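# Tuck chair under desk and park cart in bay

## Task

Roll the office chair fully beneath the desk so that it finishes upright with every wheel on the floor. Move the utility cart into the yellow taped bay so that all four of its wheels sit within the tape and none rests on it. Keep the desk roughly at its original spot, with its load still on top and nothing hanging over its edges. The robot must not tip over or be left leaning, or the task fails. At the end, release whatever is held and back the robot away.

## Robot and tools

ROBOT. TidyBot++: a wheeled base 0.54 m long, 0.50 m wide and 0.38 m tall, driven by four powered casters, carrying one seven-joint arm that ends in a two-finger gripper. The shoulder sits 0.12 m ahead of the base centre at 0.68 m height. Segments: upper arm 0.42 m, forearm 0.31 m, wrist to hand point 0.31 m. The arm begins folded with the hand facing down, reaching about 0.08 m beyond the base front. Cameras: base_camera (fixed on the base, facing forward) and wrist_camera (looking along the hand).

FRAMES. Base frame: origin on the floor below the base centre, x ahead, y to the left, z upward, metres. hand_pose and hand_target are reported in it as x, y, z, qw, qx, qy, qz; the hand point is between the finger pads, its z axis runs out along the fingers and the fingers close along its y axis. The odometry frame is where the base frame was when the scene began; base_odometry only integrates wheel rotation, so wheel slip shows up as travel and drift of a few cm and degrees builds up. Heading is in rad, left positive, -3.142 to 3.142. base_tilt is in degrees, positive when leaning forward or right.

move. All keys optional; a call with no action just reports state and images.
- base: one object for the single base, with any of translate_m (forward +), strafe_m (left +), rotate_rad (counter-clockwise from above +). These are offsets from where the base last reported itself, along its axes at the start of the command. Ranges: -2 to 2 m, -2 to 2 m, -6.3 to 6.3 rad.
- joints: absolute targets by name for the one arm: joint_1_rad to joint_7_rad in radians, plus gripper_pos (0 fully open, 1 fully closed; pad gap roughly 85 x (1 - gripper_pos) mm). joint_2_rad is limited to ±2.249, joint_4_rad to ±2.579, joint_6_rad to ±2.099; the others turn freely and take the shorter way, so send steps under half a turn. joint_1_rad positive turns the arm clockwise seen from above, the reverse of rotate_rad. joint_2_rad 0 is upper arm vertical, positive leans forward; joint_4_rad 0 is a straight elbow.
- target: one list of seven numbers [x, y, z, qw, qx, qy, qz], an absolute hand pose in the base frame (metres, unit quaternion). With target, joints may contain only gripper_pos.
- speeds: caps for this action only: translate_m and strafe_m 0.05 to 0.5 m/s, rotate_rad 0.1 to 1.57 rad/s. For a combined translate plus strafe give the speed under just one key.
- cameras: list of base_camera, wrist_camera or all; [] for no images.
- blocking: true (default) returns when everything is still; false returns within about half a second while motion continues. A new move overrides only the parts it names.

wait(seconds 0 to 10, cameras) lets time pass and reports state. stop(cameras) brakes every running motion. zoom_image(camera, region [x0, y0, x1, y1] in pixels, at most 504 by 504) enlarges part of the latest image; base_camera is 644x364, wrist_camera 644x476. read_manual(section "licences") only returns licence texts. finished_scene(scene: the current scene number) closes the scene for good; the goal must then hold without the robot.

RESULTS. The move line reads done or the worst status. base_status, joint_status and hand_status give per-motion outcomes: moving, done, off_target (rested away from its target, maybe still pressing), contact_stop or time_out (target dropped, holding in place), not_followed (a check withheld the arm's targets; see "joint command not followed", "pose unreachable", "cause:"), torque_fault, limit_stop_at_motor_heat. hand done means within 10 mm and 2 degrees; most hand moves end a few cm off, so correct by adding (wanted - measured hand_pose) to the last target. To hold a loaded hand still, resend hand_target, not hand_pose. joint_positions gives angles; motor_effort gives percent of max with the peak of the last action in brackets. on_its_own lists uncommanded behaviour. pictures names the cameras in image order. ARM HIT, MOTOR HOT and OVER-TEMPERATURE FAULT lines warn of collisions and heat. A gripper closed to 1 that reads off_target is holding something; done means it closed on nothing.

ORDER AND CARE. A refused call, or an uncommanded stop or torque fault, cancels the rest of that reply's move, wait and finished_scene calls; invalid calls (unknown keys) do not. The simulation keeps running while you think. Base moves time out after 14 s. A blocked base keeps shoving and may still report done. The arm does not avoid obstacles and keeps pressing when blocked. Things to avoid: driving or turning while the arm is snagged above about 0.6 m (tipping), stretching far out or swinging sideways over nearby furniture, ramming the arm with the base (torque fault, 10 s freeze), slams and very hard pushes, releasing something still moving, squeezing a part that rests on a surface, heavy loads that overheat motors. A downward-facing hand reaches at most about 0.94 m height, only close in. Backing away or retracting the arm rights a slight lean. Small disturbances may tug held parts or nudge loose objects.

Each tool is called after "Call:" in YAML: its name, and indented under it one key for each argument.

## Session

Call:
move:
  joints: {"joint_2_rad":-0.4,"joint_4_rad":-2.2,"joint_6_rad":0.3}

Scene clock: 2.07 s.
move: done
base_odometry: x=+0.000 y=+0.000 heading=+0.000
base_tilt: forward=-0.1 right=+0.4
base_status: not commanded
joint_positions: joint_1_rad=+0.019 joint_2_rad=-0.389 joint_3_rad=+3.163 joint_4_rad=-2.219 joint_5_rad=+0.039 joint_6_rad=+0.250 joint_7_rad=+1.553 gripper_pos=+0.000
joint_status: all done
motor_effort: joint_1_rad=+0(1) joint_2_rad=-7(8) joint_3_rad=+0(1) joint_4_rad=+21(22) joint_5_rad=+0(1) joint_6_rad=+9(9) joint_7_rad=+1(1)
hand_pose: x=+0.5744 y=-0.0158 z=+0.9877 quat_wxyz=(+0.014, +0.710, -0.006, +0.704) (m; base frame)
hand_target: x=+0.5718 y=-0.0154 z=+1.0200 quat_wxyz=(+0.014, +0.682, -0.005, +0.731) (m; base frame)
hand_status: not commanded
pictures: base_camera, wrist_camera

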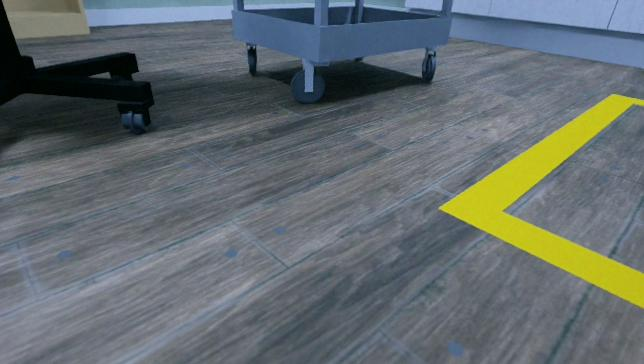

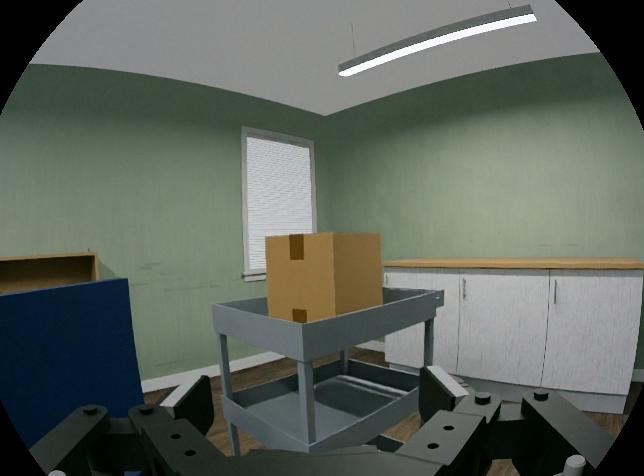

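Look left and right with joint_1.

Call:
move:
  joints: {"joint_1_rad":-1.2,"joint_6_rad":0.0}
  cameras: ["wrist_camera"]

Call:
move:
  joints: {"joint_1_rad":-2.4}
  cameras: ["wrist_camera"]

Call:
move:
  joints: {"joint_1_rad":1.0,"joint_6_rad":-0.1}
  cameras: ["wrist_camera"]

Call:
move:
  joints: {"joint_1_rad":0.0,"joint_6_rad":-0.2}
  cameras: ["wrist_camera"]

Scene clock: 11.93 s.
move: done
base_odometry: x=+0.000 y=+0.000 heading=+0.000
base_tilt: forward=+0.0 right=+0.5
base_status: not commanded
joint_positions: joint_1_rad=-1.177 joint_2_rad=-0.389 joint_3_rad=+3.163 joint_4_rad=-2.219 joint_5_rad=+0.039 joint_6_rad=+0.037 joint_7_rad=+1.553 gripper_pos=+0.000
joint_status: all done
motor_effort: joint_1_rad=+0(1) joint_2_rad=-7(8) joint_3_rad=+0(1) joint_4_rad=+21(22) joint_5_rad=+0(0) joint_6_rad=+8(10) joint_7_rad=+0(1)
hand_pose: x=+0.2990 y=+0.4103 z=+0.9221 quat_wxyz=(-0.339, +0.650, +0.432, +0.524) (m; base frame)
hand_target: x=+0.2893 y=+0.4119 z=+0.9272 quat_wxyz=(-0.343, +0.648, +0.441, +0.518) (m; base frame)
hand_status: not commanded
pictures: wrist_camera

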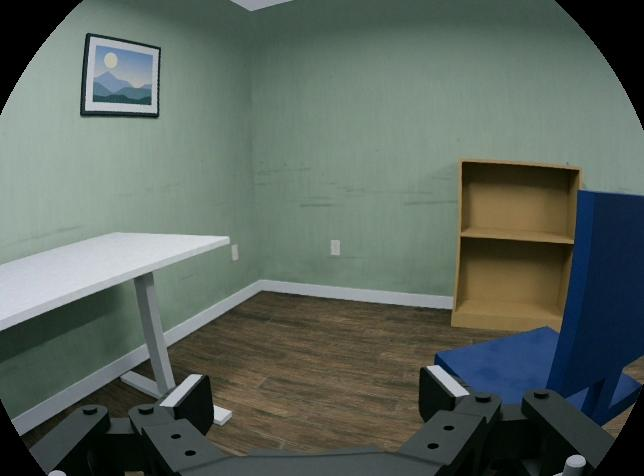

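Scene clock: 14.40 s.
move: done
base_odometry: x=+0.000 y=+0.000 heading=+0.000
base_tilt: forward=-0.1 right=+0.4
base_status: not commanded
joint_positions: joint_1_rad=-2.377 joint_2_rad=-0.389 joint_3_rad=+3.163 joint_4_rad=-2.219 joint_5_rad=+0.039 joint_6_rad=+0.035 joint_7_rad=+1.553 gripper_pos=+0.000
joint_status: all done
motor_effort: joint_1_rad=+0(2) joint_2_rad=-8(8) joint_3_rad=+0(1) joint_4_rad=+21(22) joint_5_rad=+0(1) joint_6_rad=+8(9) joint_7_rad=+0(1)
hand_pose: x=-0.1981 y=+0.3164 z=+0.9216 quat_wxyz=(-0.575, +0.293, +0.725, +0.241) (m; base frame)
hand_target: x=-0.2032 y=+0.3080 z=+0.9272 quat_wxyz=(-0.576, +0.286, +0.729, +0.234) (m; base frame)
hand_status: not commanded
pictures: wrist_camera

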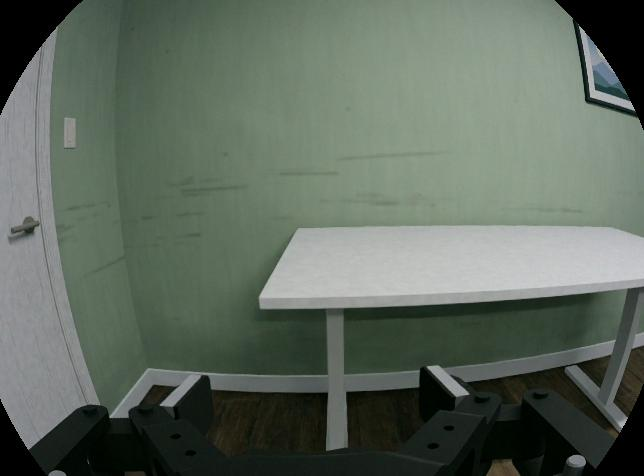

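Scene clock: 18.13 s.
move: done
base_odometry: x=+0.000 y=+0.000 heading=+0.000
base_tilt: forward=-0.1 right=+0.4
base_status: not commanded
joint_positions: joint_1_rad=-5.261 joint_2_rad=-0.389 joint_3_rad=+3.163 joint_4_rad=-2.219 joint_5_rad=+0.039 joint_6_rad=-0.064 joint_7_rad=+1.553 gripper_pos=+0.000
joint_status: all done
motor_effort: joint_1_rad=+0(2) joint_2_rad=-8(8) joint_3_rad=+0(1) joint_4_rad=+21(22) joint_5_rad=+0(1) joint_6_rad=+8(9) joint_7_rad=+0(1)
hand_pose: x=+0.3397 y=-0.3802 z=+0.8919 quat_wxyz=(-0.294, -0.707, +0.399, -0.505) (m; base frame)
hand_target: x=+0.3465 y=-0.3733 z=+0.8974 quat_wxyz=(-0.288, -0.712, +0.393, -0.506) (m; base frame)
hand_status: not commanded
pictures: wrist_camera

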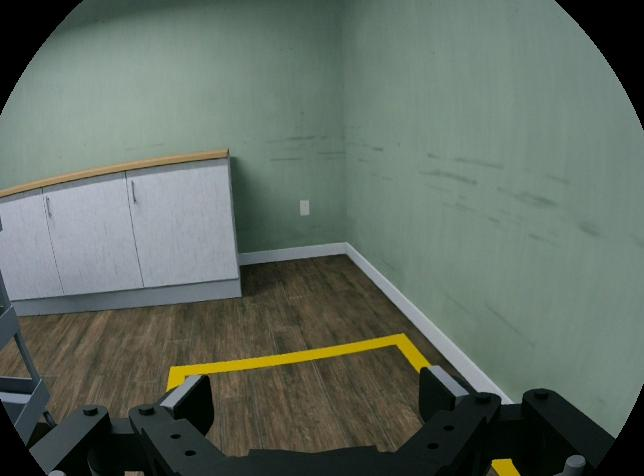

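Scene clock: 20.43 s.
move: done
base_odometry: x=+0.000 y=+0.000 heading=+0.000
base_tilt: forward=-0.1 right=+0.4
base_status: not commanded
joint_positions: joint_1_rad=-6.261 joint_2_rad=-0.389 joint_3_rad=+3.163 joint_4_rad=-2.219 joint_5_rad=+0.039 joint_6_rad=-0.163 joint_7_rad=+1.553 gripper_pos=+0.000
joint_status: all done
motor_effort: joint_1_rad=+0(2) joint_2_rad=-7(8) joint_3_rad=+0(1) joint_4_rad=+21(22) joint_5_rad=+0(0) joint_6_rad=+8(8) joint_7_rad=+0(1)
hand_pose: x=+0.5469 y=-0.0202 z=+0.8631 quat_wxyz=(-0.016, -0.840, +0.013, -0.543) (m; base frame)
hand_target: x=+0.5445 y=-0.0110 z=+0.8685 quat_wxyz=(-0.011, -0.841, +0.004, -0.540) (m; base frame)
hand_status: not commanded
pictures: wrist_camera

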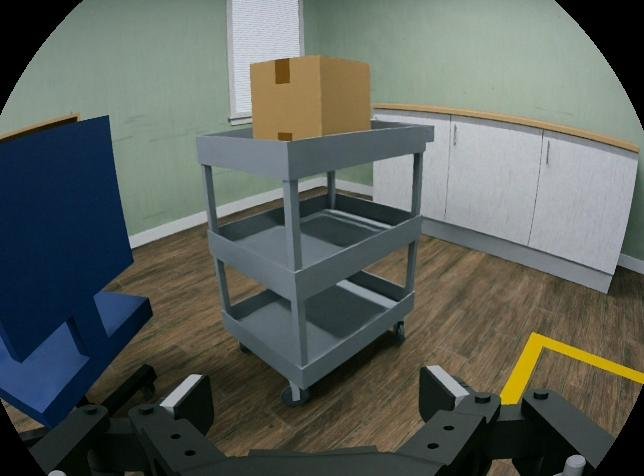

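Call:
move:
  base: {"translate_m":-0.05,"strafe_m":0.85,"rotate_rad":0.71}
  joints: {"joint_1_rad":0.8,"joint_6_rad":-0.5}

Call:
move:
  joints: {"joint_1_rad":-0.4}
  cameras: ["wrist_camera"]

Scene clock: 111.27 s.
move: done
base_odometry: x=-0.050 y=+0.850 heading=+0.711
base_tilt: forward=-0.1 right=+0.5
base_status: done
joint_positions: joint_1_rad=-5.505 joint_2_rad=-0.389 joint_3_rad=+3.163 joint_4_rad=-2.219 joint_5_rad=+0.039 joint_6_rad=-0.463 joint_7_rad=+1.553 gripper_pos=+0.000
joint_status: all done
motor_effort: joint_1_rad=+0(2) joint_2_rad=-5(8) joint_3_rad=+0(2) joint_4_rad=+21(21) joint_5_rad=+0(1) joint_6_rad=+7(9) joint_7_rad=+1(1)
hand_pose: x=+0.3795 y=-0.2740 z=+0.7850 quat_wxyz=(-0.167, -0.841, +0.352, -0.376) (m; base frame)
hand_target: x=+0.3708 y=-0.2775 z=+0.7906 quat_wxyz=(-0.170, -0.838, +0.362, -0.371) (m; base frame)
hand_status: not commanded
pictures: base_camera, wrist_camera

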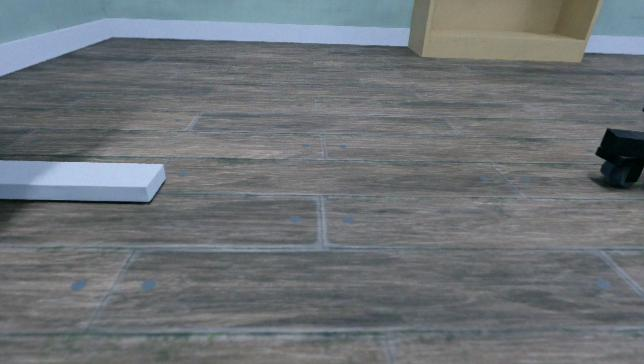

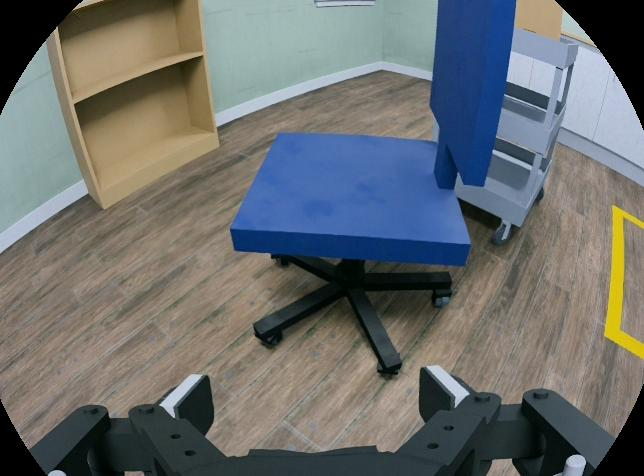

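Scene clock: 113.73 s.
move: done
base_odometry: x=-0.050 y=+0.850 heading=+0.711
base_tilt: forward=-0.1 right=+0.4
base_status: not commanded
joint_positions: joint_1_rad=-6.660 joint_2_rad=-0.389 joint_3_rad=+3.163 joint_4_rad=-2.219 joint_5_rad=+0.039 joint_6_rad=-0.464 joint_7_rad=+1.553 gripper_pos=+0.000
joint_status: all done
motor_effort: joint_1_rad=+0(2) joint_2_rad=-6(7) joint_3_rad=+0(1) joint_4_rad=+20(21) joint_5_rad=+0(1) joint_6_rad=+7(7) joint_7_rad=+1(1)
hand_pose: x=+0.4747 y=+0.1277 z=+0.7849 quat_wxyz=(+0.066, -0.896, -0.165, -0.406) (m; base frame)
hand_target: x=+0.4689 y=+0.1342 z=+0.7906 quat_wxyz=(+0.069, -0.896, -0.174, -0.403) (m; base frame)
hand_status: not commanded
pictures: wrist_camera

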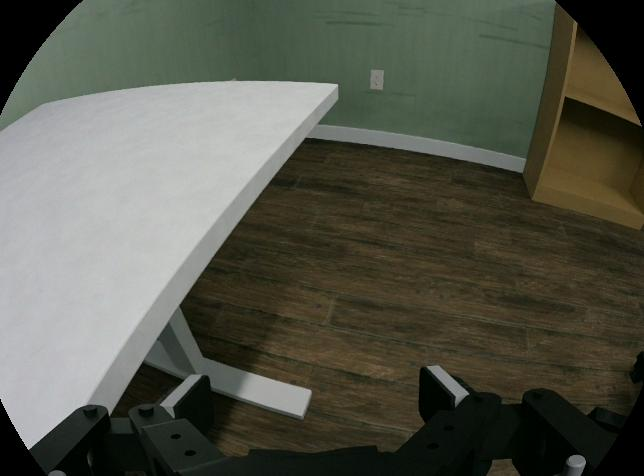

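Call:
move:
  base: {"translate_m":1.38,"rotate_rad":3.1416}
  joints: {"joint_1_rad":-0.5}

Call:
move:
  base: {"strafe_m":1.7}
  joints: {"joint_1_rad":0.0}

Scene clock: 167.63 s.
move: done
base_odometry: x=+0.996 y=+1.750 heading=-2.430
base_tilt: forward=-0.1 right=+0.4
base_status: done
joint_positions: joint_1_rad=-6.764 joint_2_rad=-0.399 joint_3_rad=+3.163 joint_4_rad=-2.219 joint_5_rad=+0.039 joint_6_rad=-0.468 joint_7_rad=+1.553 gripper_pos=+0.000
joint_status: all done
motor_effort: joint_1_rad=+0(2) joint_2_rad=-5(7) joint_3_rad=+0(2) joint_4_rad=+20(21) joint_5_rad=+0(1) joint_6_rad=+6(7) joint_7_rad=+1(1)
hand_pose: x=+0.4578 y=+0.1630 z=+0.7875 quat_wxyz=(+0.087, -0.886, -0.211, -0.405) (m; base frame)
hand_target: x=+0.4537 y=+0.1684 z=+0.7906 quat_wxyz=(+0.089, -0.886, -0.219, -0.399) (m; base frame)
hand_status: not commanded
pictures: base_camera, wrist_camera

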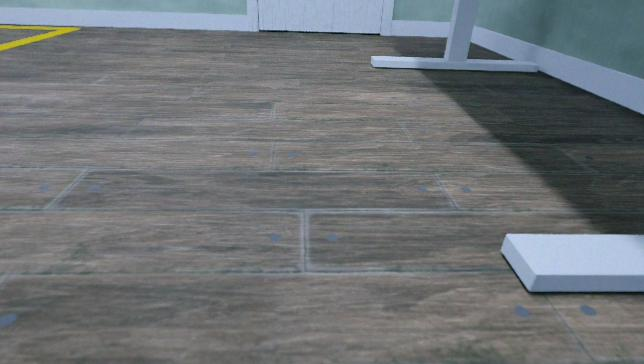

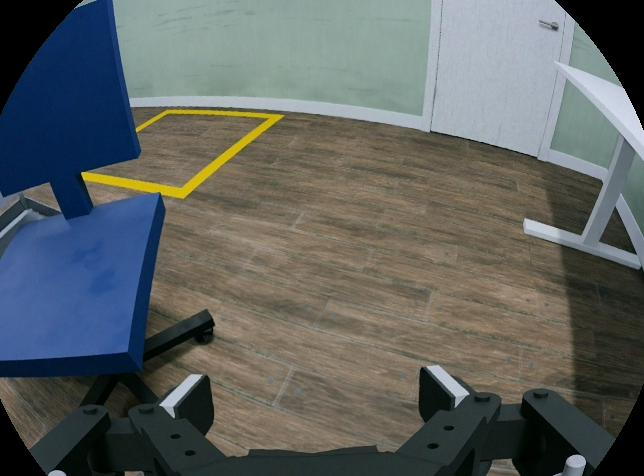

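Scene clock: 171.57 s.
move: done
base_odometry: x=+2.106 y=+0.463 heading=-2.430
base_tilt: forward=-0.1 right=+0.4
base_status: done
joint_positions: joint_1_rad=-6.281 joint_2_rad=-0.412 joint_3_rad=+3.156 joint_4_rad=-2.217 joint_5_rad=+0.056 joint_6_rad=-0.490 joint_7_rad=+1.553 gripper_pos=+0.000
joint_status: all done
motor_effort: joint_1_rad=+0(24) joint_2_rad=-5(7) joint_3_rad=+0(20) joint_4_rad=+20(23) joint_5_rad=+0(18) joint_6_rad=+6(13) joint_7_rad=+0(1)
hand_pose: x=+0.4896 y=-0.0132 z=+0.7882 quat_wxyz=(-0.019, -0.912, -0.001, -0.411) (m; base frame)
hand_target: x=+0.4935 y=-0.0127 z=+0.7906 quat_wxyz=(-0.012, -0.913, +0.007, -0.408) (m; base frame)
hand_status: not commanded
pictures: base_camera, wrist_camera

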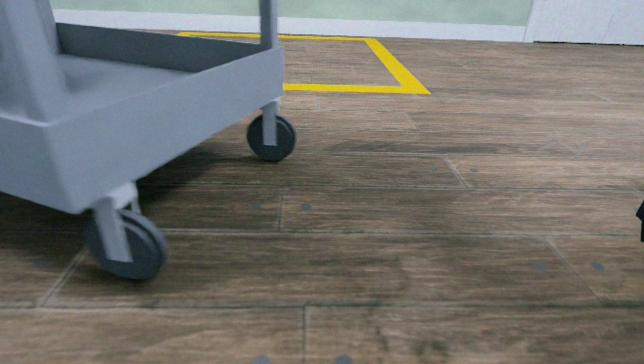

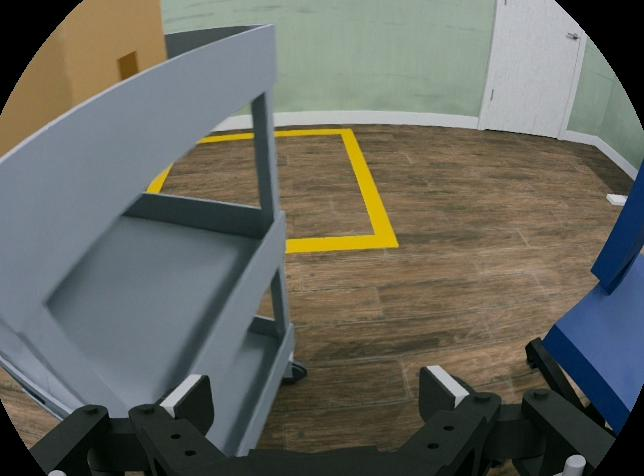

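Call:
move:
  joints: {"joint_2_rad":-0.395,"joint_4_rad":-2.54,"joint_6_rad":-0.87}
  cameras: []

Call:
move:
  base: {"translate_m":0.12,"strafe_m":0.53,"rotate_rad":-0.23}
  joints: {"joint_1_rad":1.57}

Call:
move:
  base: {"translate_m":0.75}
  speeds: {"translate_m":0.18}

Scene clock: 202.23 s.
move: done
base_odometry: x=+2.106 y=+0.463 heading=-2.430
base_tilt: forward=-0.1 right=+0.5
base_status: not commanded
joint_positions: joint_1_rad=-6.281 joint_2_rad=-0.409 joint_3_rad=+3.156 joint_4_rad=-2.523 joint_5_rad=+0.056 joint_6_rad=-0.828 joint_7_rad=+1.553 gripper_pos=+0.000
joint_status: all done
motor_effort: joint_1_rad=+1(1) joint_2_rad=-1(6) joint_3_rad=+0(1) joint_4_rad=+15(21) joint_5_rad=+0(1) joint_6_rad=+2(7) joint_7_rad=+1(1)
hand_pose: x=+0.2825 y=-0.0135 z=+0.6004 quat_wxyz=(-0.019, -0.995, +0.000, -0.099) (m; base frame)
hand_target: x=+0.2605 y=-0.0099 z=+0.5908 quat_wxyz=(-0.011, -0.998, +0.007, -0.063) (m; base frame)
hand_status: not commanded
pictures: none
No camera images: "cameras" was empty.

Scene clock: 205.03 s.
move: done
base_odometry: x=+2.362 y=-0.017 heading=-2.661
base_tilt: forward=-0.1 right=+0.4
base_status: done
joint_positions: joint_1_rad=-4.736 joint_2_rad=-0.407 joint_3_rad=+3.156 joint_4_rad=-2.525 joint_5_rad=+0.056 joint_6_rad=-0.833 joint_7_rad=+1.553 gripper_pos=+0.000
joint_status: all done
motor_effort: joint_1_rad=+0(1) joint_2_rad=+0(2) joint_3_rad=+0(1) joint_4_rad=+15(16) joint_5_rad=+1(1) joint_6_rad=+2(3) joint_7_rad=+0(1)
hand_pose: x=+0.1097 y=-0.1614 z=+0.5994 quat_wxyz=(-0.080, -0.713, +0.694, -0.055) (m; base frame)
hand_target: x=+0.1093 y=-0.1415 z=+0.5908 quat_wxyz=(-0.053, -0.701, +0.711, -0.037) (m; base frame)
hand_status: not commanded
pictures: base_camera, wrist_camera

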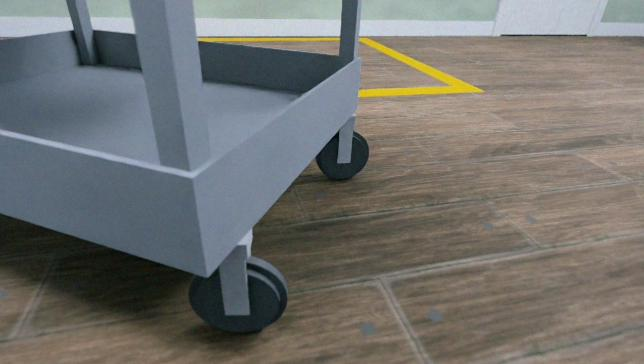

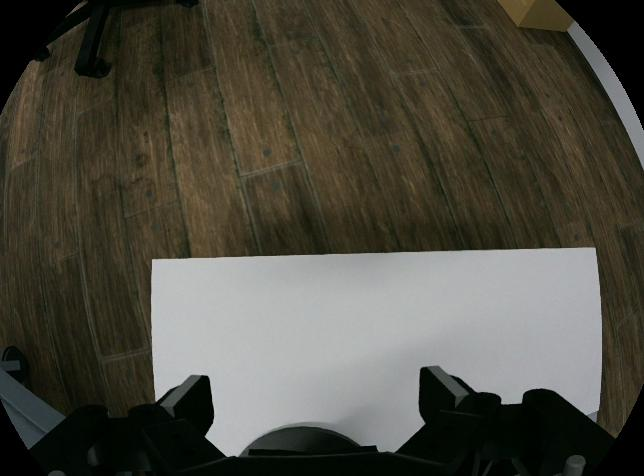

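Scene clock: 209.87 s.
move: done
base_odometry: x=+1.697 y=-0.364 heading=-2.661
base_tilt: forward=-0.1 right=+0.4
base_status: done
joint_positions: joint_1_rad=-4.735 joint_2_rad=-0.406 joint_3_rad=+3.157 joint_4_rad=-2.525 joint_5_rad=+0.056 joint_6_rad=-0.834 joint_7_rad=+1.553 gripper_pos=+0.000
joint_status: not commanded
motor_effort: joint_1_rad=+0(1) joint_2_rad=+0(2) joint_3_rad=-1(1) joint_4_rad=+15(16) joint_5_rad=+0(1) joint_6_rad=+1(2) joint_7_rad=+1(1)
hand_pose: x=+0.1094 y=-0.1609 z=+0.5990 quat_wxyz=(-0.079, -0.712, +0.695, -0.054) (m; base frame)
hand_target: x=+0.1093 y=-0.1415 z=+0.5908 quat_wxyz=(-0.053, -0.701, +0.711, -0.037) (m; base frame)
hand_status: not commanded
pictures: base_camera, wrist_camera

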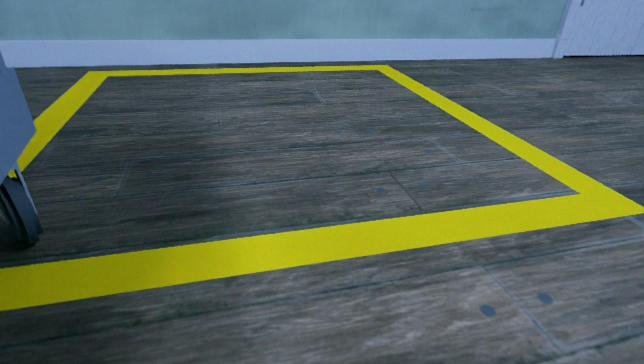

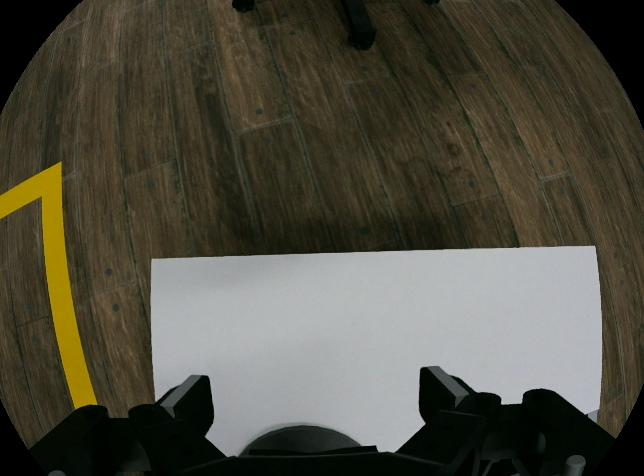

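Call:
move:
  base: {"translate_m":-0.4,"rotate_rad":0.23}
  cameras: []

Call:
move:
  joints: {"joint_1_rad":-0.2,"joint_2_rad":-0.5,"joint_4_rad":-2.2,"joint_6_rad":-0.5}

Scene clock: 221.30 s.
move: done
base_odometry: x=+2.051 y=-0.179 heading=-2.430
base_tilt: forward=-0.1 right=+0.5
base_status: done
joint_positions: joint_1_rad=-4.734 joint_2_rad=-0.405 joint_3_rad=+3.158 joint_4_rad=-2.525 joint_5_rad=+0.056 joint_6_rad=-0.834 joint_7_rad=+1.553 gripper_pos=+0.000
joint_status: not commanded
motor_effort: joint_1_rad=+0(1) joint_2_rad=-1(2) joint_3_rad=+0(1) joint_4_rad=+15(16) joint_5_rad=+0(1) joint_6_rad=+2(2) joint_7_rad=+1(1)
hand_pose: x=+0.1092 y=-0.1608 z=+0.5989 quat_wxyz=(-0.079, -0.712, +0.696, -0.054) (m; base frame)
hand_target: x=+0.1093 y=-0.1415 z=+0.5908 quat_wxyz=(-0.053, -0.701, +0.711, -0.037) (m; base frame)
hand_status: not commanded
pictures: none
No camera images: "cameras" was empty.

Scene clock: 224.23 s.
move: done
base_odometry: x=+2.051 y=-0.179 heading=-2.430
base_tilt: forward=-0.1 right=+0.4
base_status: not commanded
joint_positions: joint_1_rad=-6.460 joint_2_rad=-0.482 joint_3_rad=+3.158 joint_4_rad=-2.232 joint_5_rad=+0.056 joint_6_rad=-0.548 joint_7_rad=+1.553 gripper_pos=+0.000
joint_status: all done
motor_effort: joint_1_rad=+0(2) joint_2_rad=-3(4) joint_3_rad=+0(1) joint_4_rad=+21(21) joint_5_rad=+1(1) joint_6_rad=+6(7) joint_7_rad=+0(1)
hand_pose: x=+0.4628 y=+0.0479 z=+0.7921 quat_wxyz=(+0.017, -0.909, -0.080, -0.410) (m; base frame)
hand_target: x=+0.4761 y=+0.0594 z=+0.8275 quat_wxyz=(+0.034, -0.887, -0.081, -0.452) (m; base frame)
hand_status: not commanded
pictures: base_camera, wrist_camera

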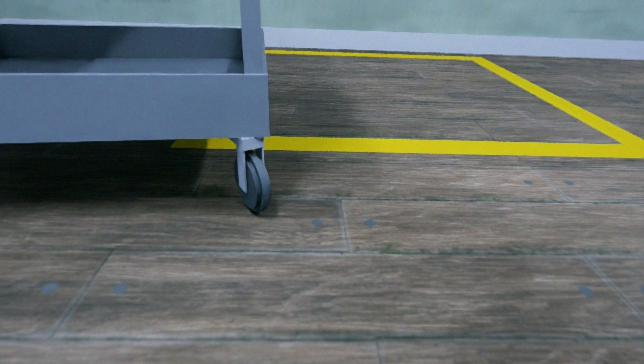

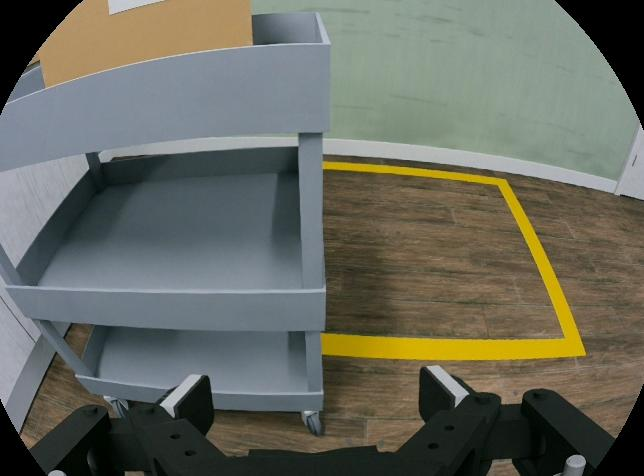

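Call:
move:
  target: [0.40, 0.13, 0.94, 0, 0.7071, 0.7071, 0]

Scene clock: 252.47 s.
move: off_target
base_odometry: x=+2.051 y=-0.179 heading=-2.430
base_tilt: forward=-0.1 right=+0.5
base_status: not commanded
joint_positions: joint_1_rad=-6.481 joint_2_rad=+0.073 joint_3_rad=+2.910 joint_4_rad=-1.017 joint_5_rad=+0.056 joint_6_rad=-2.025 joint_7_rad=+2.615 gripper_pos=+0.000
joint_status: not commanded
motor_effort: joint_1_rad=+0(1) joint_2_rad=-16(18) joint_3_rad=+0(1) joint_4_rad=+14(22) joint_5_rad=+0(1) joint_6_rad=+0(7) joint_7_rad=+1(1)
hand_pose: x=+0.4123 y=+0.1143 z=+0.9367 quat_wxyz=(-0.020, -0.749, -0.662, -0.009) (m; base frame)
hand_target: x=+0.4000 y=+0.1300 z=+0.9400 quat_wxyz=(+0.000, -0.707, -0.707, +0.000) (m; base frame)
hand_status: off_target (0.020 m and 7.5 deg from the pose sent, 0.180 m and 91.2 deg at the start)
pictures: base_camera, wrist_camera

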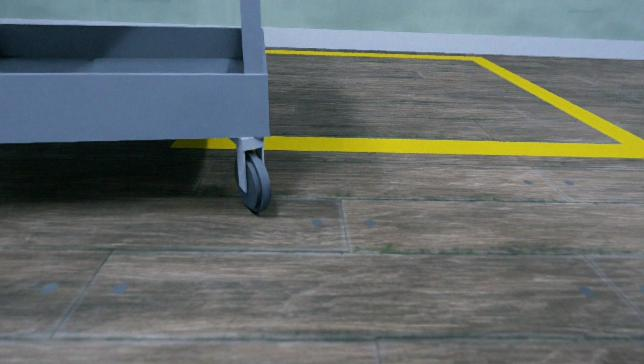

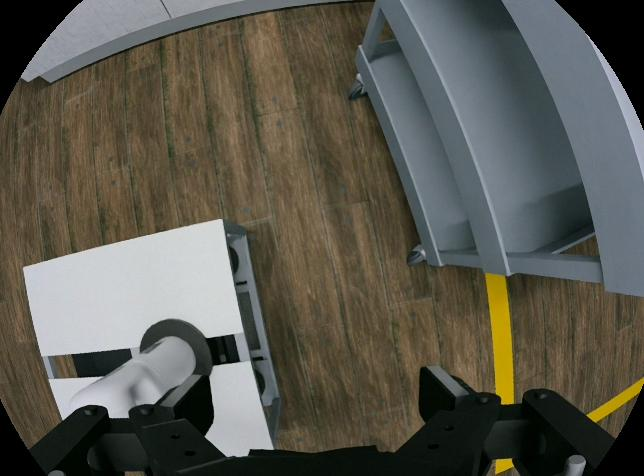

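Call:
move:
  base: {"translate_m":0.17,"strafe_m":0.08}

Scene clock: 262.43 s.
move: done
base_odometry: x=+1.975 y=-0.351 heading=-2.430
base_tilt: forward=+0.0 right=+0.4
base_status: done
joint_positions: joint_1_rad=-6.484 joint_2_rad=+0.093 joint_3_rad=+2.908 joint_4_rad=-1.015 joint_5_rad=+0.056 joint_6_rad=-2.033 joint_7_rad=+2.617 gripper_pos=+0.000
joint_status: not commanded
motor_effort: joint_1_rad=+0(1) joint_2_rad=-17(21) joint_3_rad=-1(1) joint_4_rad=+15(15) joint_5_rad=+0(1) joint_6_rad=+0(1) joint_7_rad=+1(1)
hand_pose: x=+0.4149 y=+0.1158 z=+0.9307 quat_wxyz=(-0.014, -0.747, -0.665, +0.003) (m; base frame)
hand_target: x=+0.4000 y=+0.1300 z=+0.9400 quat_wxyz=(+0.000, -0.707, -0.707, +0.000) (m; base frame)
hand_status: not commanded
pictures: base_camera, wrist_camera

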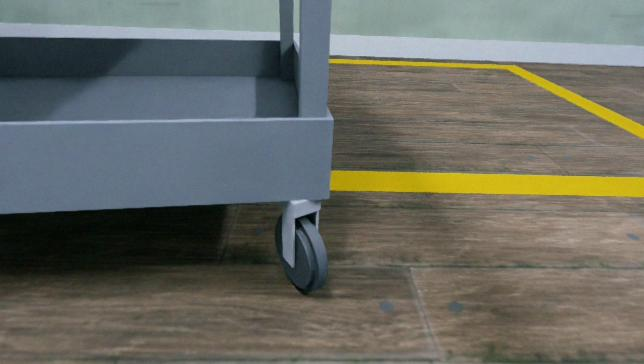

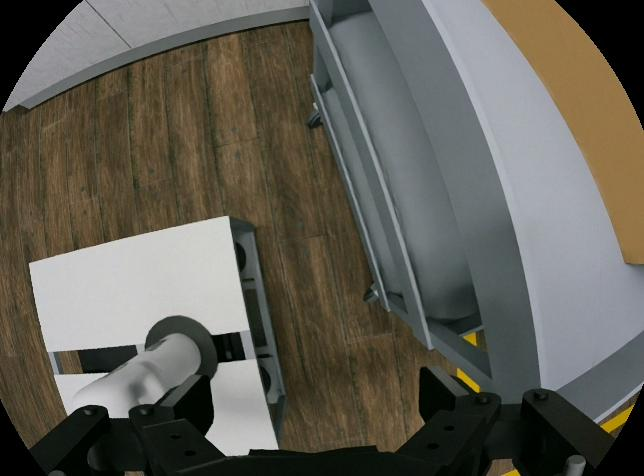

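Call:
move:
  target: [0.52, 0.25, 0.93, 0, 0.7071, 0.7071, 0]

Scene clock: 285.47 s.
move: time_out
base_odometry: x=+1.975 y=-0.351 heading=-2.430
base_tilt: forward=-0.1 right=+0.4
base_status: not commanded
joint_positions: joint_1_rad=-6.824 joint_2_rad=+0.614 joint_3_rad=+3.107 joint_4_rad=+0.111 joint_5_rad=-0.105 joint_6_rad=-2.093 joint_7_rad=+2.625 gripper_pos=+0.000
joint_status: not commanded
motor_effort: joint_1_rad=+0(5) joint_2_rad=-32(44) joint_3_rad=-1(2) joint_4_rad=+10(16) joint_5_rad=-1(2) joint_6_rad=+4(9) joint_7_rad=+0(1)
hand_pose: x=+0.5734 y=+0.3173 z=+1.0367 quat_wxyz=(-0.020, -0.636, -0.721, -0.273) (m; base frame)
hand_target: x=+0.5758 y=+0.3149 z=+1.0372 quat_wxyz=(-0.024, -0.640, -0.718, -0.273) (m; base frame)
hand_status: time_out (0.137 m and 32.5 deg from the pose sent, 0.170 m and 6.9 deg at the start; a joint's target at an end of its range on 300 of 300 steps)
pictures: base_camera, wrist_camera

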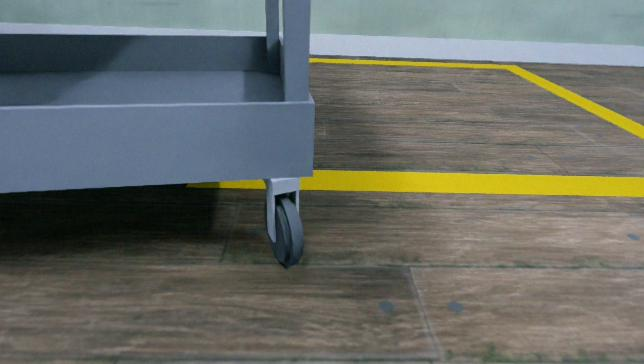

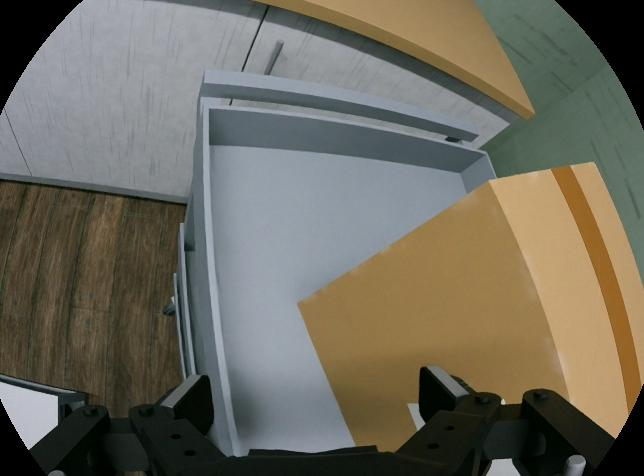

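Call:
move:
  target: [0.46, 0.2, 0.91, 0, 0.7071, 0.7071, 0]

Scene clock: 299.83 s.
move: off_target
base_odometry: x=+1.975 y=-0.351 heading=-2.430
base_tilt: forward=-0.1 right=+0.4
base_status: not commanded
joint_positions: joint_1_rad=-6.769 joint_2_rad=+0.978 joint_3_rad=+3.238 joint_4_rad=+0.834 joint_5_rad=-0.570 joint_6_rad=-2.093 joint_7_rad=+2.195 gripper_pos=+0.000
joint_status: not commanded
motor_effort: joint_1_rad=+0(1) joint_2_rad=-37(39) joint_3_rad=-4(4) joint_4_rad=+6(11) joint_5_rad=+0(1) joint_6_rad=+7(7) joint_7_rad=+0(1)
hand_pose: x=+0.5872 y=+0.4088 z=+1.0291 quat_wxyz=(+0.083, -0.624, -0.653, -0.421) (m; base frame)
hand_target: x=+0.5875 y=+0.4069 z=+1.0267 quat_wxyz=(+0.100, -0.637, -0.637, -0.421) (m; base frame)
hand_status: off_target (0.272 m and 50.8 deg from the pose sent, 0.207 m and 32.5 deg at the start; a joint's target at an end of its range on 53 of 53 steps)
pictures: base_camera, wrist_camera

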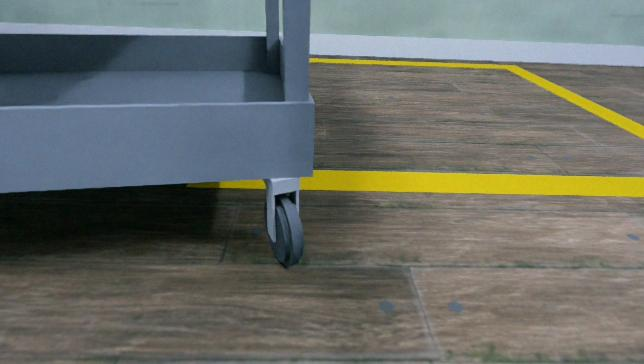

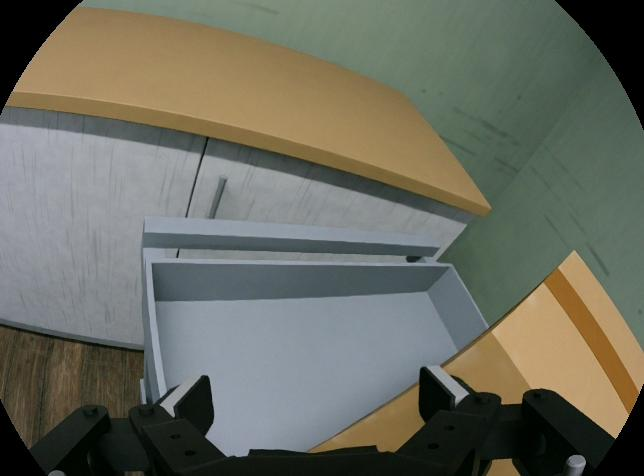

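Call:
move:
  joints: {"joint_1_rad":-0.475,"joint_2_rad":0.232,"joint_3_rad":3.14,"joint_4_rad":-0.835,"joint_5_rad":0,"joint_6_rad":-2.07,"joint_7_rad":2.67}
  cameras: []

Call:
move:
  base: {"translate_m":0.1}

Scene clock: 324.43 s.
move: done
base_odometry: x=+1.975 y=-0.351 heading=-2.430
base_tilt: forward=-0.1 right=+0.4
base_status: not commanded
joint_positions: joint_1_rad=-6.769 joint_2_rad=+0.248 joint_3_rad=+3.155 joint_4_rad=-0.814 joint_5_rad=-0.052 joint_6_rad=-2.093 joint_7_rad=+2.599 gripper_pos=+0.000
joint_status: all done
motor_effort: joint_1_rad=+0(2) joint_2_rad=-24(39) joint_3_rad=-1(5) joint_4_rad=+14(17) joint_5_rad=-1(2) joint_6_rad=+0(7) joint_7_rad=+1(1)
hand_pose: x=+0.4443 y=+0.1845 z=+0.9317 quat_wxyz=(+0.022, -0.722, -0.691, +0.001) (m; base frame)
hand_target: x=+0.4503 y=+0.1724 z=+0.9318 quat_wxyz=(-0.001, -0.705, -0.709, -0.002) (m; base frame)
hand_status: not commanded
pictures: none
No camera images: "cameras" was empty.

Scene clock: 325.70 s.
move: done
base_odometry: x=+1.899 y=-0.416 heading=-2.430
base_tilt: forward=-0.1 right=+0.4
base_status: done
joint_positions: joint_1_rad=-6.768 joint_2_rad=+0.240 joint_3_rad=+3.151 joint_4_rad=-0.818 joint_5_rad=-0.046 joint_6_rad=-2.093 joint_7_rad=+2.601 gripper_pos=+0.000
joint_status: not commanded
motor_effort: joint_1_rad=+0(2) joint_2_rad=-23(28) joint_3_rad=+0(2) joint_4_rad=+14(15) joint_5_rad=+0(1) joint_6_rad=-1(1) joint_7_rad=+1(1)
hand_pose: x=+0.4422 y=+0.1827 z=+0.9338 quat_wxyz=(+0.019, -0.722, -0.692, -0.001) (m; base frame)
hand_target: x=+0.4503 y=+0.1724 z=+0.9318 quat_wxyz=(-0.001, -0.705, -0.709, -0.002) (m; base frame)
hand_status: not commanded
pictures: base_camera, wrist_camera

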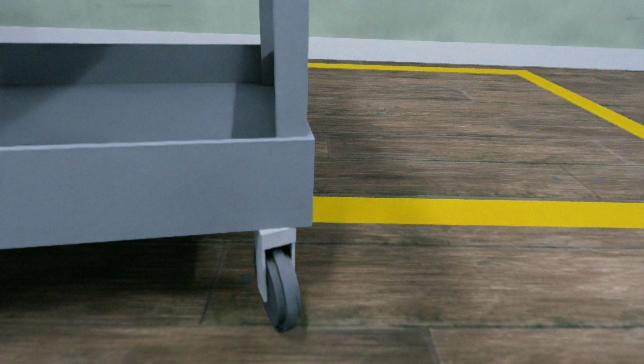

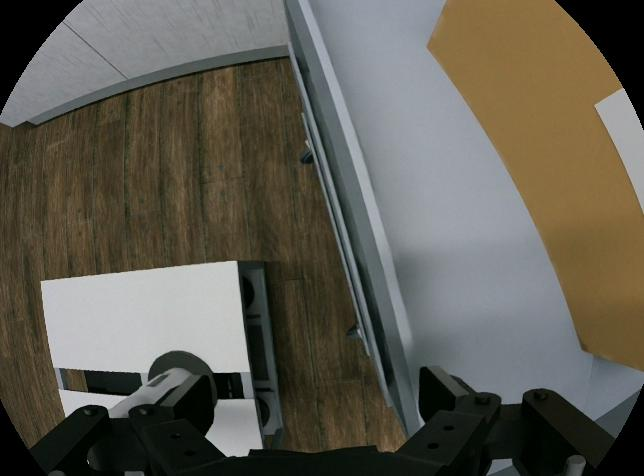

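Call:
move:
  base: {"translate_m":0.05}
  cameras: []

Call:
move:
  joints: {"joint_1_rad":-0.475,"joint_2_rad":0.16,"joint_3_rad":3.14,"joint_4_rad":-1.168,"joint_5_rad":0,"joint_6_rad":-1.814,"joint_7_rad":2.67}

Scene clock: 335.83 s.
move: done
base_odometry: x=+1.861 y=-0.449 heading=-2.430
base_tilt: forward=-0.1 right=+0.4
base_status: done
joint_positions: joint_1_rad=-6.767 joint_2_rad=+0.240 joint_3_rad=+3.149 joint_4_rad=-0.819 joint_5_rad=-0.044 joint_6_rad=-2.093 joint_7_rad=+2.601 gripper_pos=+0.000
joint_status: not commanded
motor_effort: joint_1_rad=+0(3) joint_2_rad=-24(28) joint_3_rad=+0(1) joint_4_rad=+14(15) joint_5_rad=-1(1) joint_6_rad=-1(1) joint_7_rad=+1(1)
hand_pose: x=+0.4422 y=+0.1823 z=+0.9334 quat_wxyz=(+0.019, -0.722, -0.692, +0.000) (m; base frame)
hand_target: x=+0.4503 y=+0.1724 z=+0.9318 quat_wxyz=(-0.001, -0.705, -0.709, -0.002) (m; base frame)
hand_status: not commanded
pictures: none
No camera images: "cameras" was empty.

Scene clock: 337.27 s.
move: done
base_odometry: x=+1.861 y=-0.449 heading=-2.430
base_tilt: forward=-0.1 right=+0.4
base_status: not commanded
joint_positions: joint_1_rad=-6.767 joint_2_rad=+0.178 joint_3_rad=+3.149 joint_4_rad=-1.149 joint_5_rad=-0.044 joint_6_rad=-1.858 joint_7_rad=+2.601 gripper_pos=+0.000
joint_status: all done
motor_effort: joint_1_rad=+0(2) joint_2_rad=-22(24) joint_3_rad=+0(1) joint_4_rad=+16(17) joint_5_rad=+0(1) joint_6_rad=+0(1) joint_7_rad=+1(1)
hand_pose: x=+0.4375 y=+0.1810 z=+0.8609 quat_wxyz=(+0.026, -0.725, -0.688, +0.016) (m; base frame)
hand_target: x=+0.4490 y=+0.1718 z=+0.8615 quat_wxyz=(+0.000, -0.705, -0.709, +0.000) (m; base frame)
hand_status: not commanded
pictures: base_camera, wrist_camera

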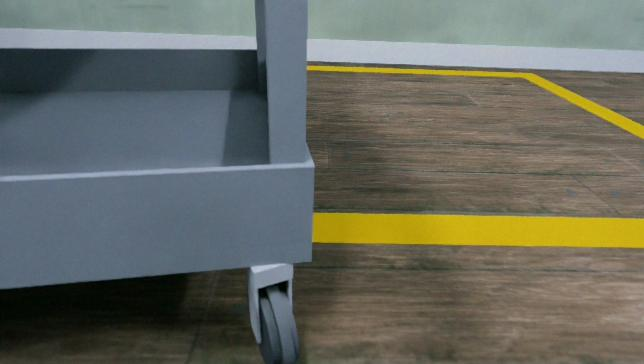

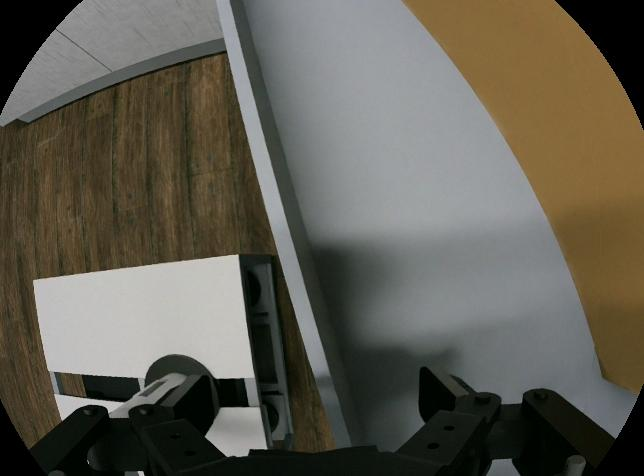

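Call:
move:
  joints: {"joint_2_rad":0.146,"joint_4_rad":-1.283,"joint_6_rad":-1.713}
  cameras: ["wrist_camera"]

Call:
move:
  joints: {"gripper_pos":1}

Scene clock: 343.73 s.
move: done
base_odometry: x=+1.861 y=-0.449 heading=-2.430
base_tilt: forward=-0.1 right=+0.4
base_status: not commanded
joint_positions: joint_1_rad=-6.767 joint_2_rad=+0.163 joint_3_rad=+3.149 joint_4_rad=-1.266 joint_5_rad=-0.044 joint_6_rad=-1.757 joint_7_rad=+2.601 gripper_pos=+0.000
joint_status: all done
motor_effort: joint_1_rad=+0(1) joint_2_rad=-22(24) joint_3_rad=-1(1) joint_4_rad=+16(18) joint_5_rad=-1(1) joint_6_rad=-1(2) joint_7_rad=+0(1)
hand_pose: x=+0.4372 y=+0.1811 z=+0.8308 quat_wxyz=(+0.026, -0.727, -0.686, +0.015) (m; base frame)
hand_target: x=+0.4492 y=+0.1720 z=+0.8312 quat_wxyz=(+0.000, -0.705, -0.709, +0.000) (m; base frame)
hand_status: not commanded
pictures: wrist_camera

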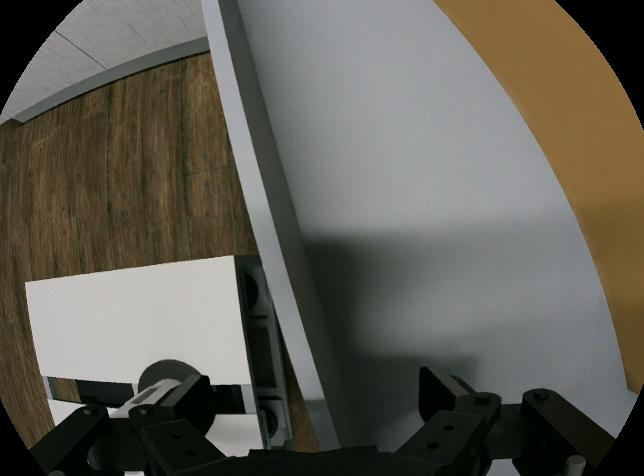

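Scene clock: 344.93 s.
move: off_target
base_odometry: x=+1.861 y=-0.449 heading=-2.430
base_tilt: forward=-0.1 right=+0.4
base_status: not commanded
joint_positions: joint_1_rad=-6.770 joint_2_rad=+0.156 joint_3_rad=+3.128 joint_4_rad=-1.272 joint_5_rad=-0.023 joint_6_rad=-1.723 joint_7_rad=+2.649 gripper_pos=+0.923
joint_status: gripper_pos off_target (ended at +0.923, target +1.000)
motor_effort: joint_1_rad=+4(6) joint_2_rad=-22(24) joint_3_rad=+3(4) joint_4_rad=+16(20) joint_5_rad=-1(5) joint_6_rad=-4(7) joint_7_rad=-5(6)
hand_pose: x=+0.4430 y=+0.1861 z=+0.8310 quat_wxyz=(+0.013, -0.703, -0.711, +0.001) (m; base frame)
hand_target: x=+0.4492 y=+0.1720 z=+0.8312 quat_wxyz=(+0.000, -0.705, -0.709, +0.000) (m; base frame)
hand_status: not commanded
pictures: base_camera, wrist_camera

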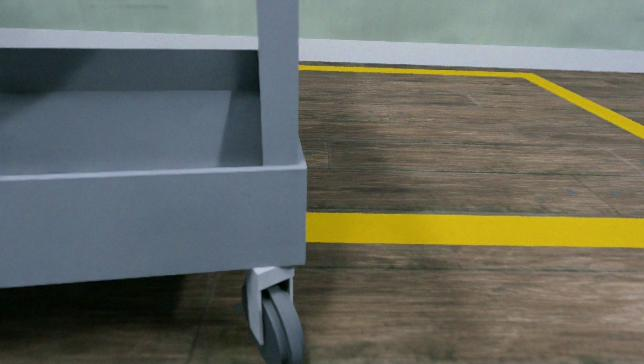

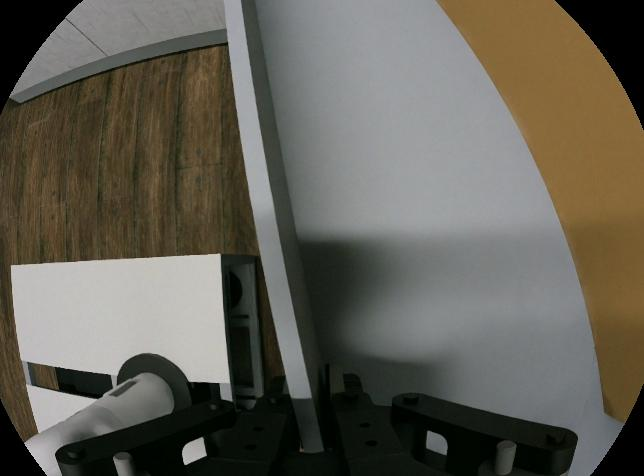

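Call:
move:
  base: {"strafe_m":-0.5}
  speeds: {"strafe_m":0.12}

Scene clock: 357.47 s.
move: done
base_odometry: x=+1.534 y=-0.071 heading=-2.429
base_tilt: forward=-0.1 right=+0.4
base_status: done
joint_positions: joint_1_rad=-6.759 joint_2_rad=+0.150 joint_3_rad=+3.146 joint_4_rad=-1.279 joint_5_rad=-0.020 joint_6_rad=-1.702 joint_7_rad=+2.668 gripper_pos=+0.947
joint_status: not commanded
motor_effort: joint_1_rad=-1(12) joint_2_rad=-21(27) joint_3_rad=-1(10) joint_4_rad=+16(19) joint_5_rad=+1(7) joint_6_rad=-2(8) joint_7_rad=+1(9)
hand_pose: x=+0.4517 y=+0.1780 z=+0.8309 quat_wxyz=(+0.007, -0.707, -0.707, -0.007) (m; base frame)
hand_target: x=+0.4492 y=+0.1720 z=+0.8312 quat_wxyz=(+0.000, -0.705, -0.709, +0.000) (m; base frame)
hand_status: not commanded
pictures: base_camera, wrist_camera

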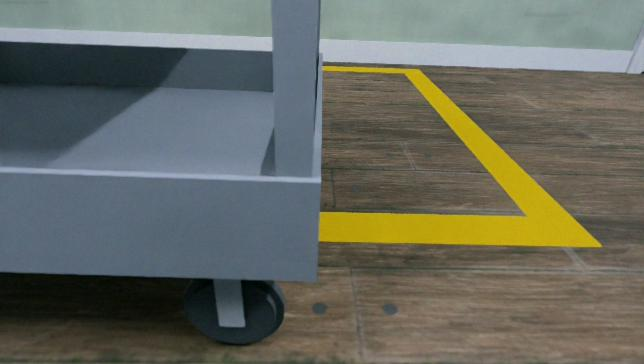

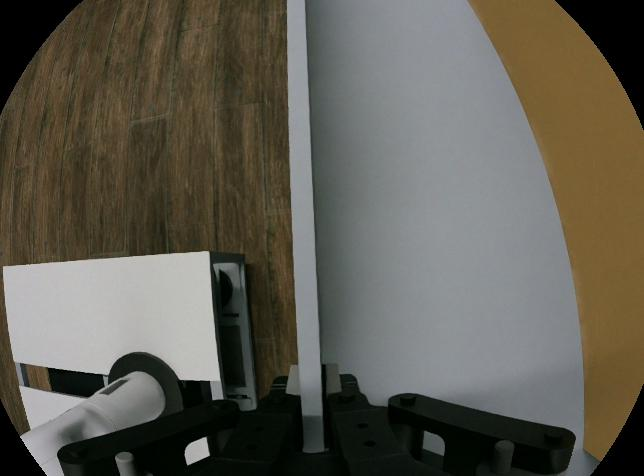

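Call:
move:
  base: {"strafe_m":-0.18,"translate_m":0.53}
  speeds: {"translate_m":0.15}

Scene clock: 365.77 s.
move: done
base_odometry: x=+1.015 y=-0.281 heading=-2.430
base_tilt: forward=-0.2 right=+0.4
base_status: done
joint_positions: joint_1_rad=-6.762 joint_2_rad=+0.141 joint_3_rad=+3.142 joint_4_rad=-1.290 joint_5_rad=-0.017 joint_6_rad=-1.698 joint_7_rad=+2.673 gripper_pos=+0.947
joint_status: not commanded
motor_effort: joint_1_rad=+0(6) joint_2_rad=-21(23) joint_3_rad=-1(5) joint_4_rad=+16(22) joint_5_rad=-1(5) joint_6_rad=-1(7) joint_7_rad=+0(5)
hand_pose: x=+0.4484 y=+0.1779 z=+0.8309 quat_wxyz=(+0.006, -0.703, -0.711, -0.009) (m; base frame)
hand_target: x=+0.4492 y=+0.1720 z=+0.8312 quat_wxyz=(+0.000, -0.705, -0.709, +0.000) (m; base frame)
hand_status: not commanded
pictures: base_camera, wrist_camera

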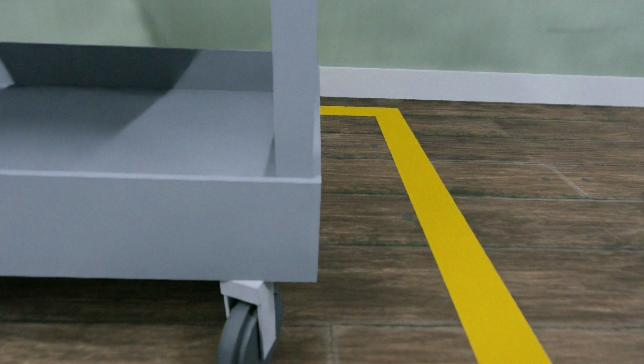

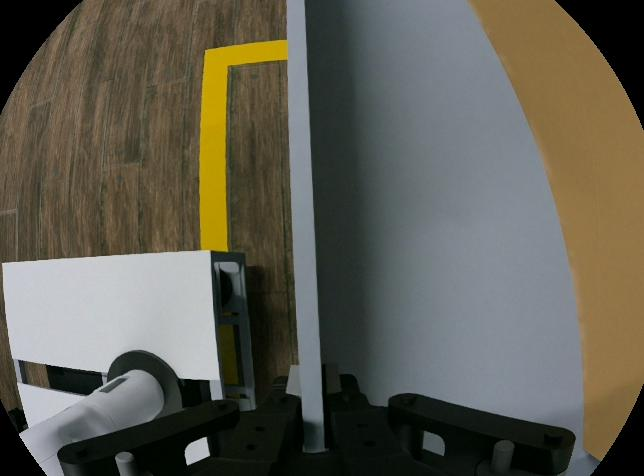

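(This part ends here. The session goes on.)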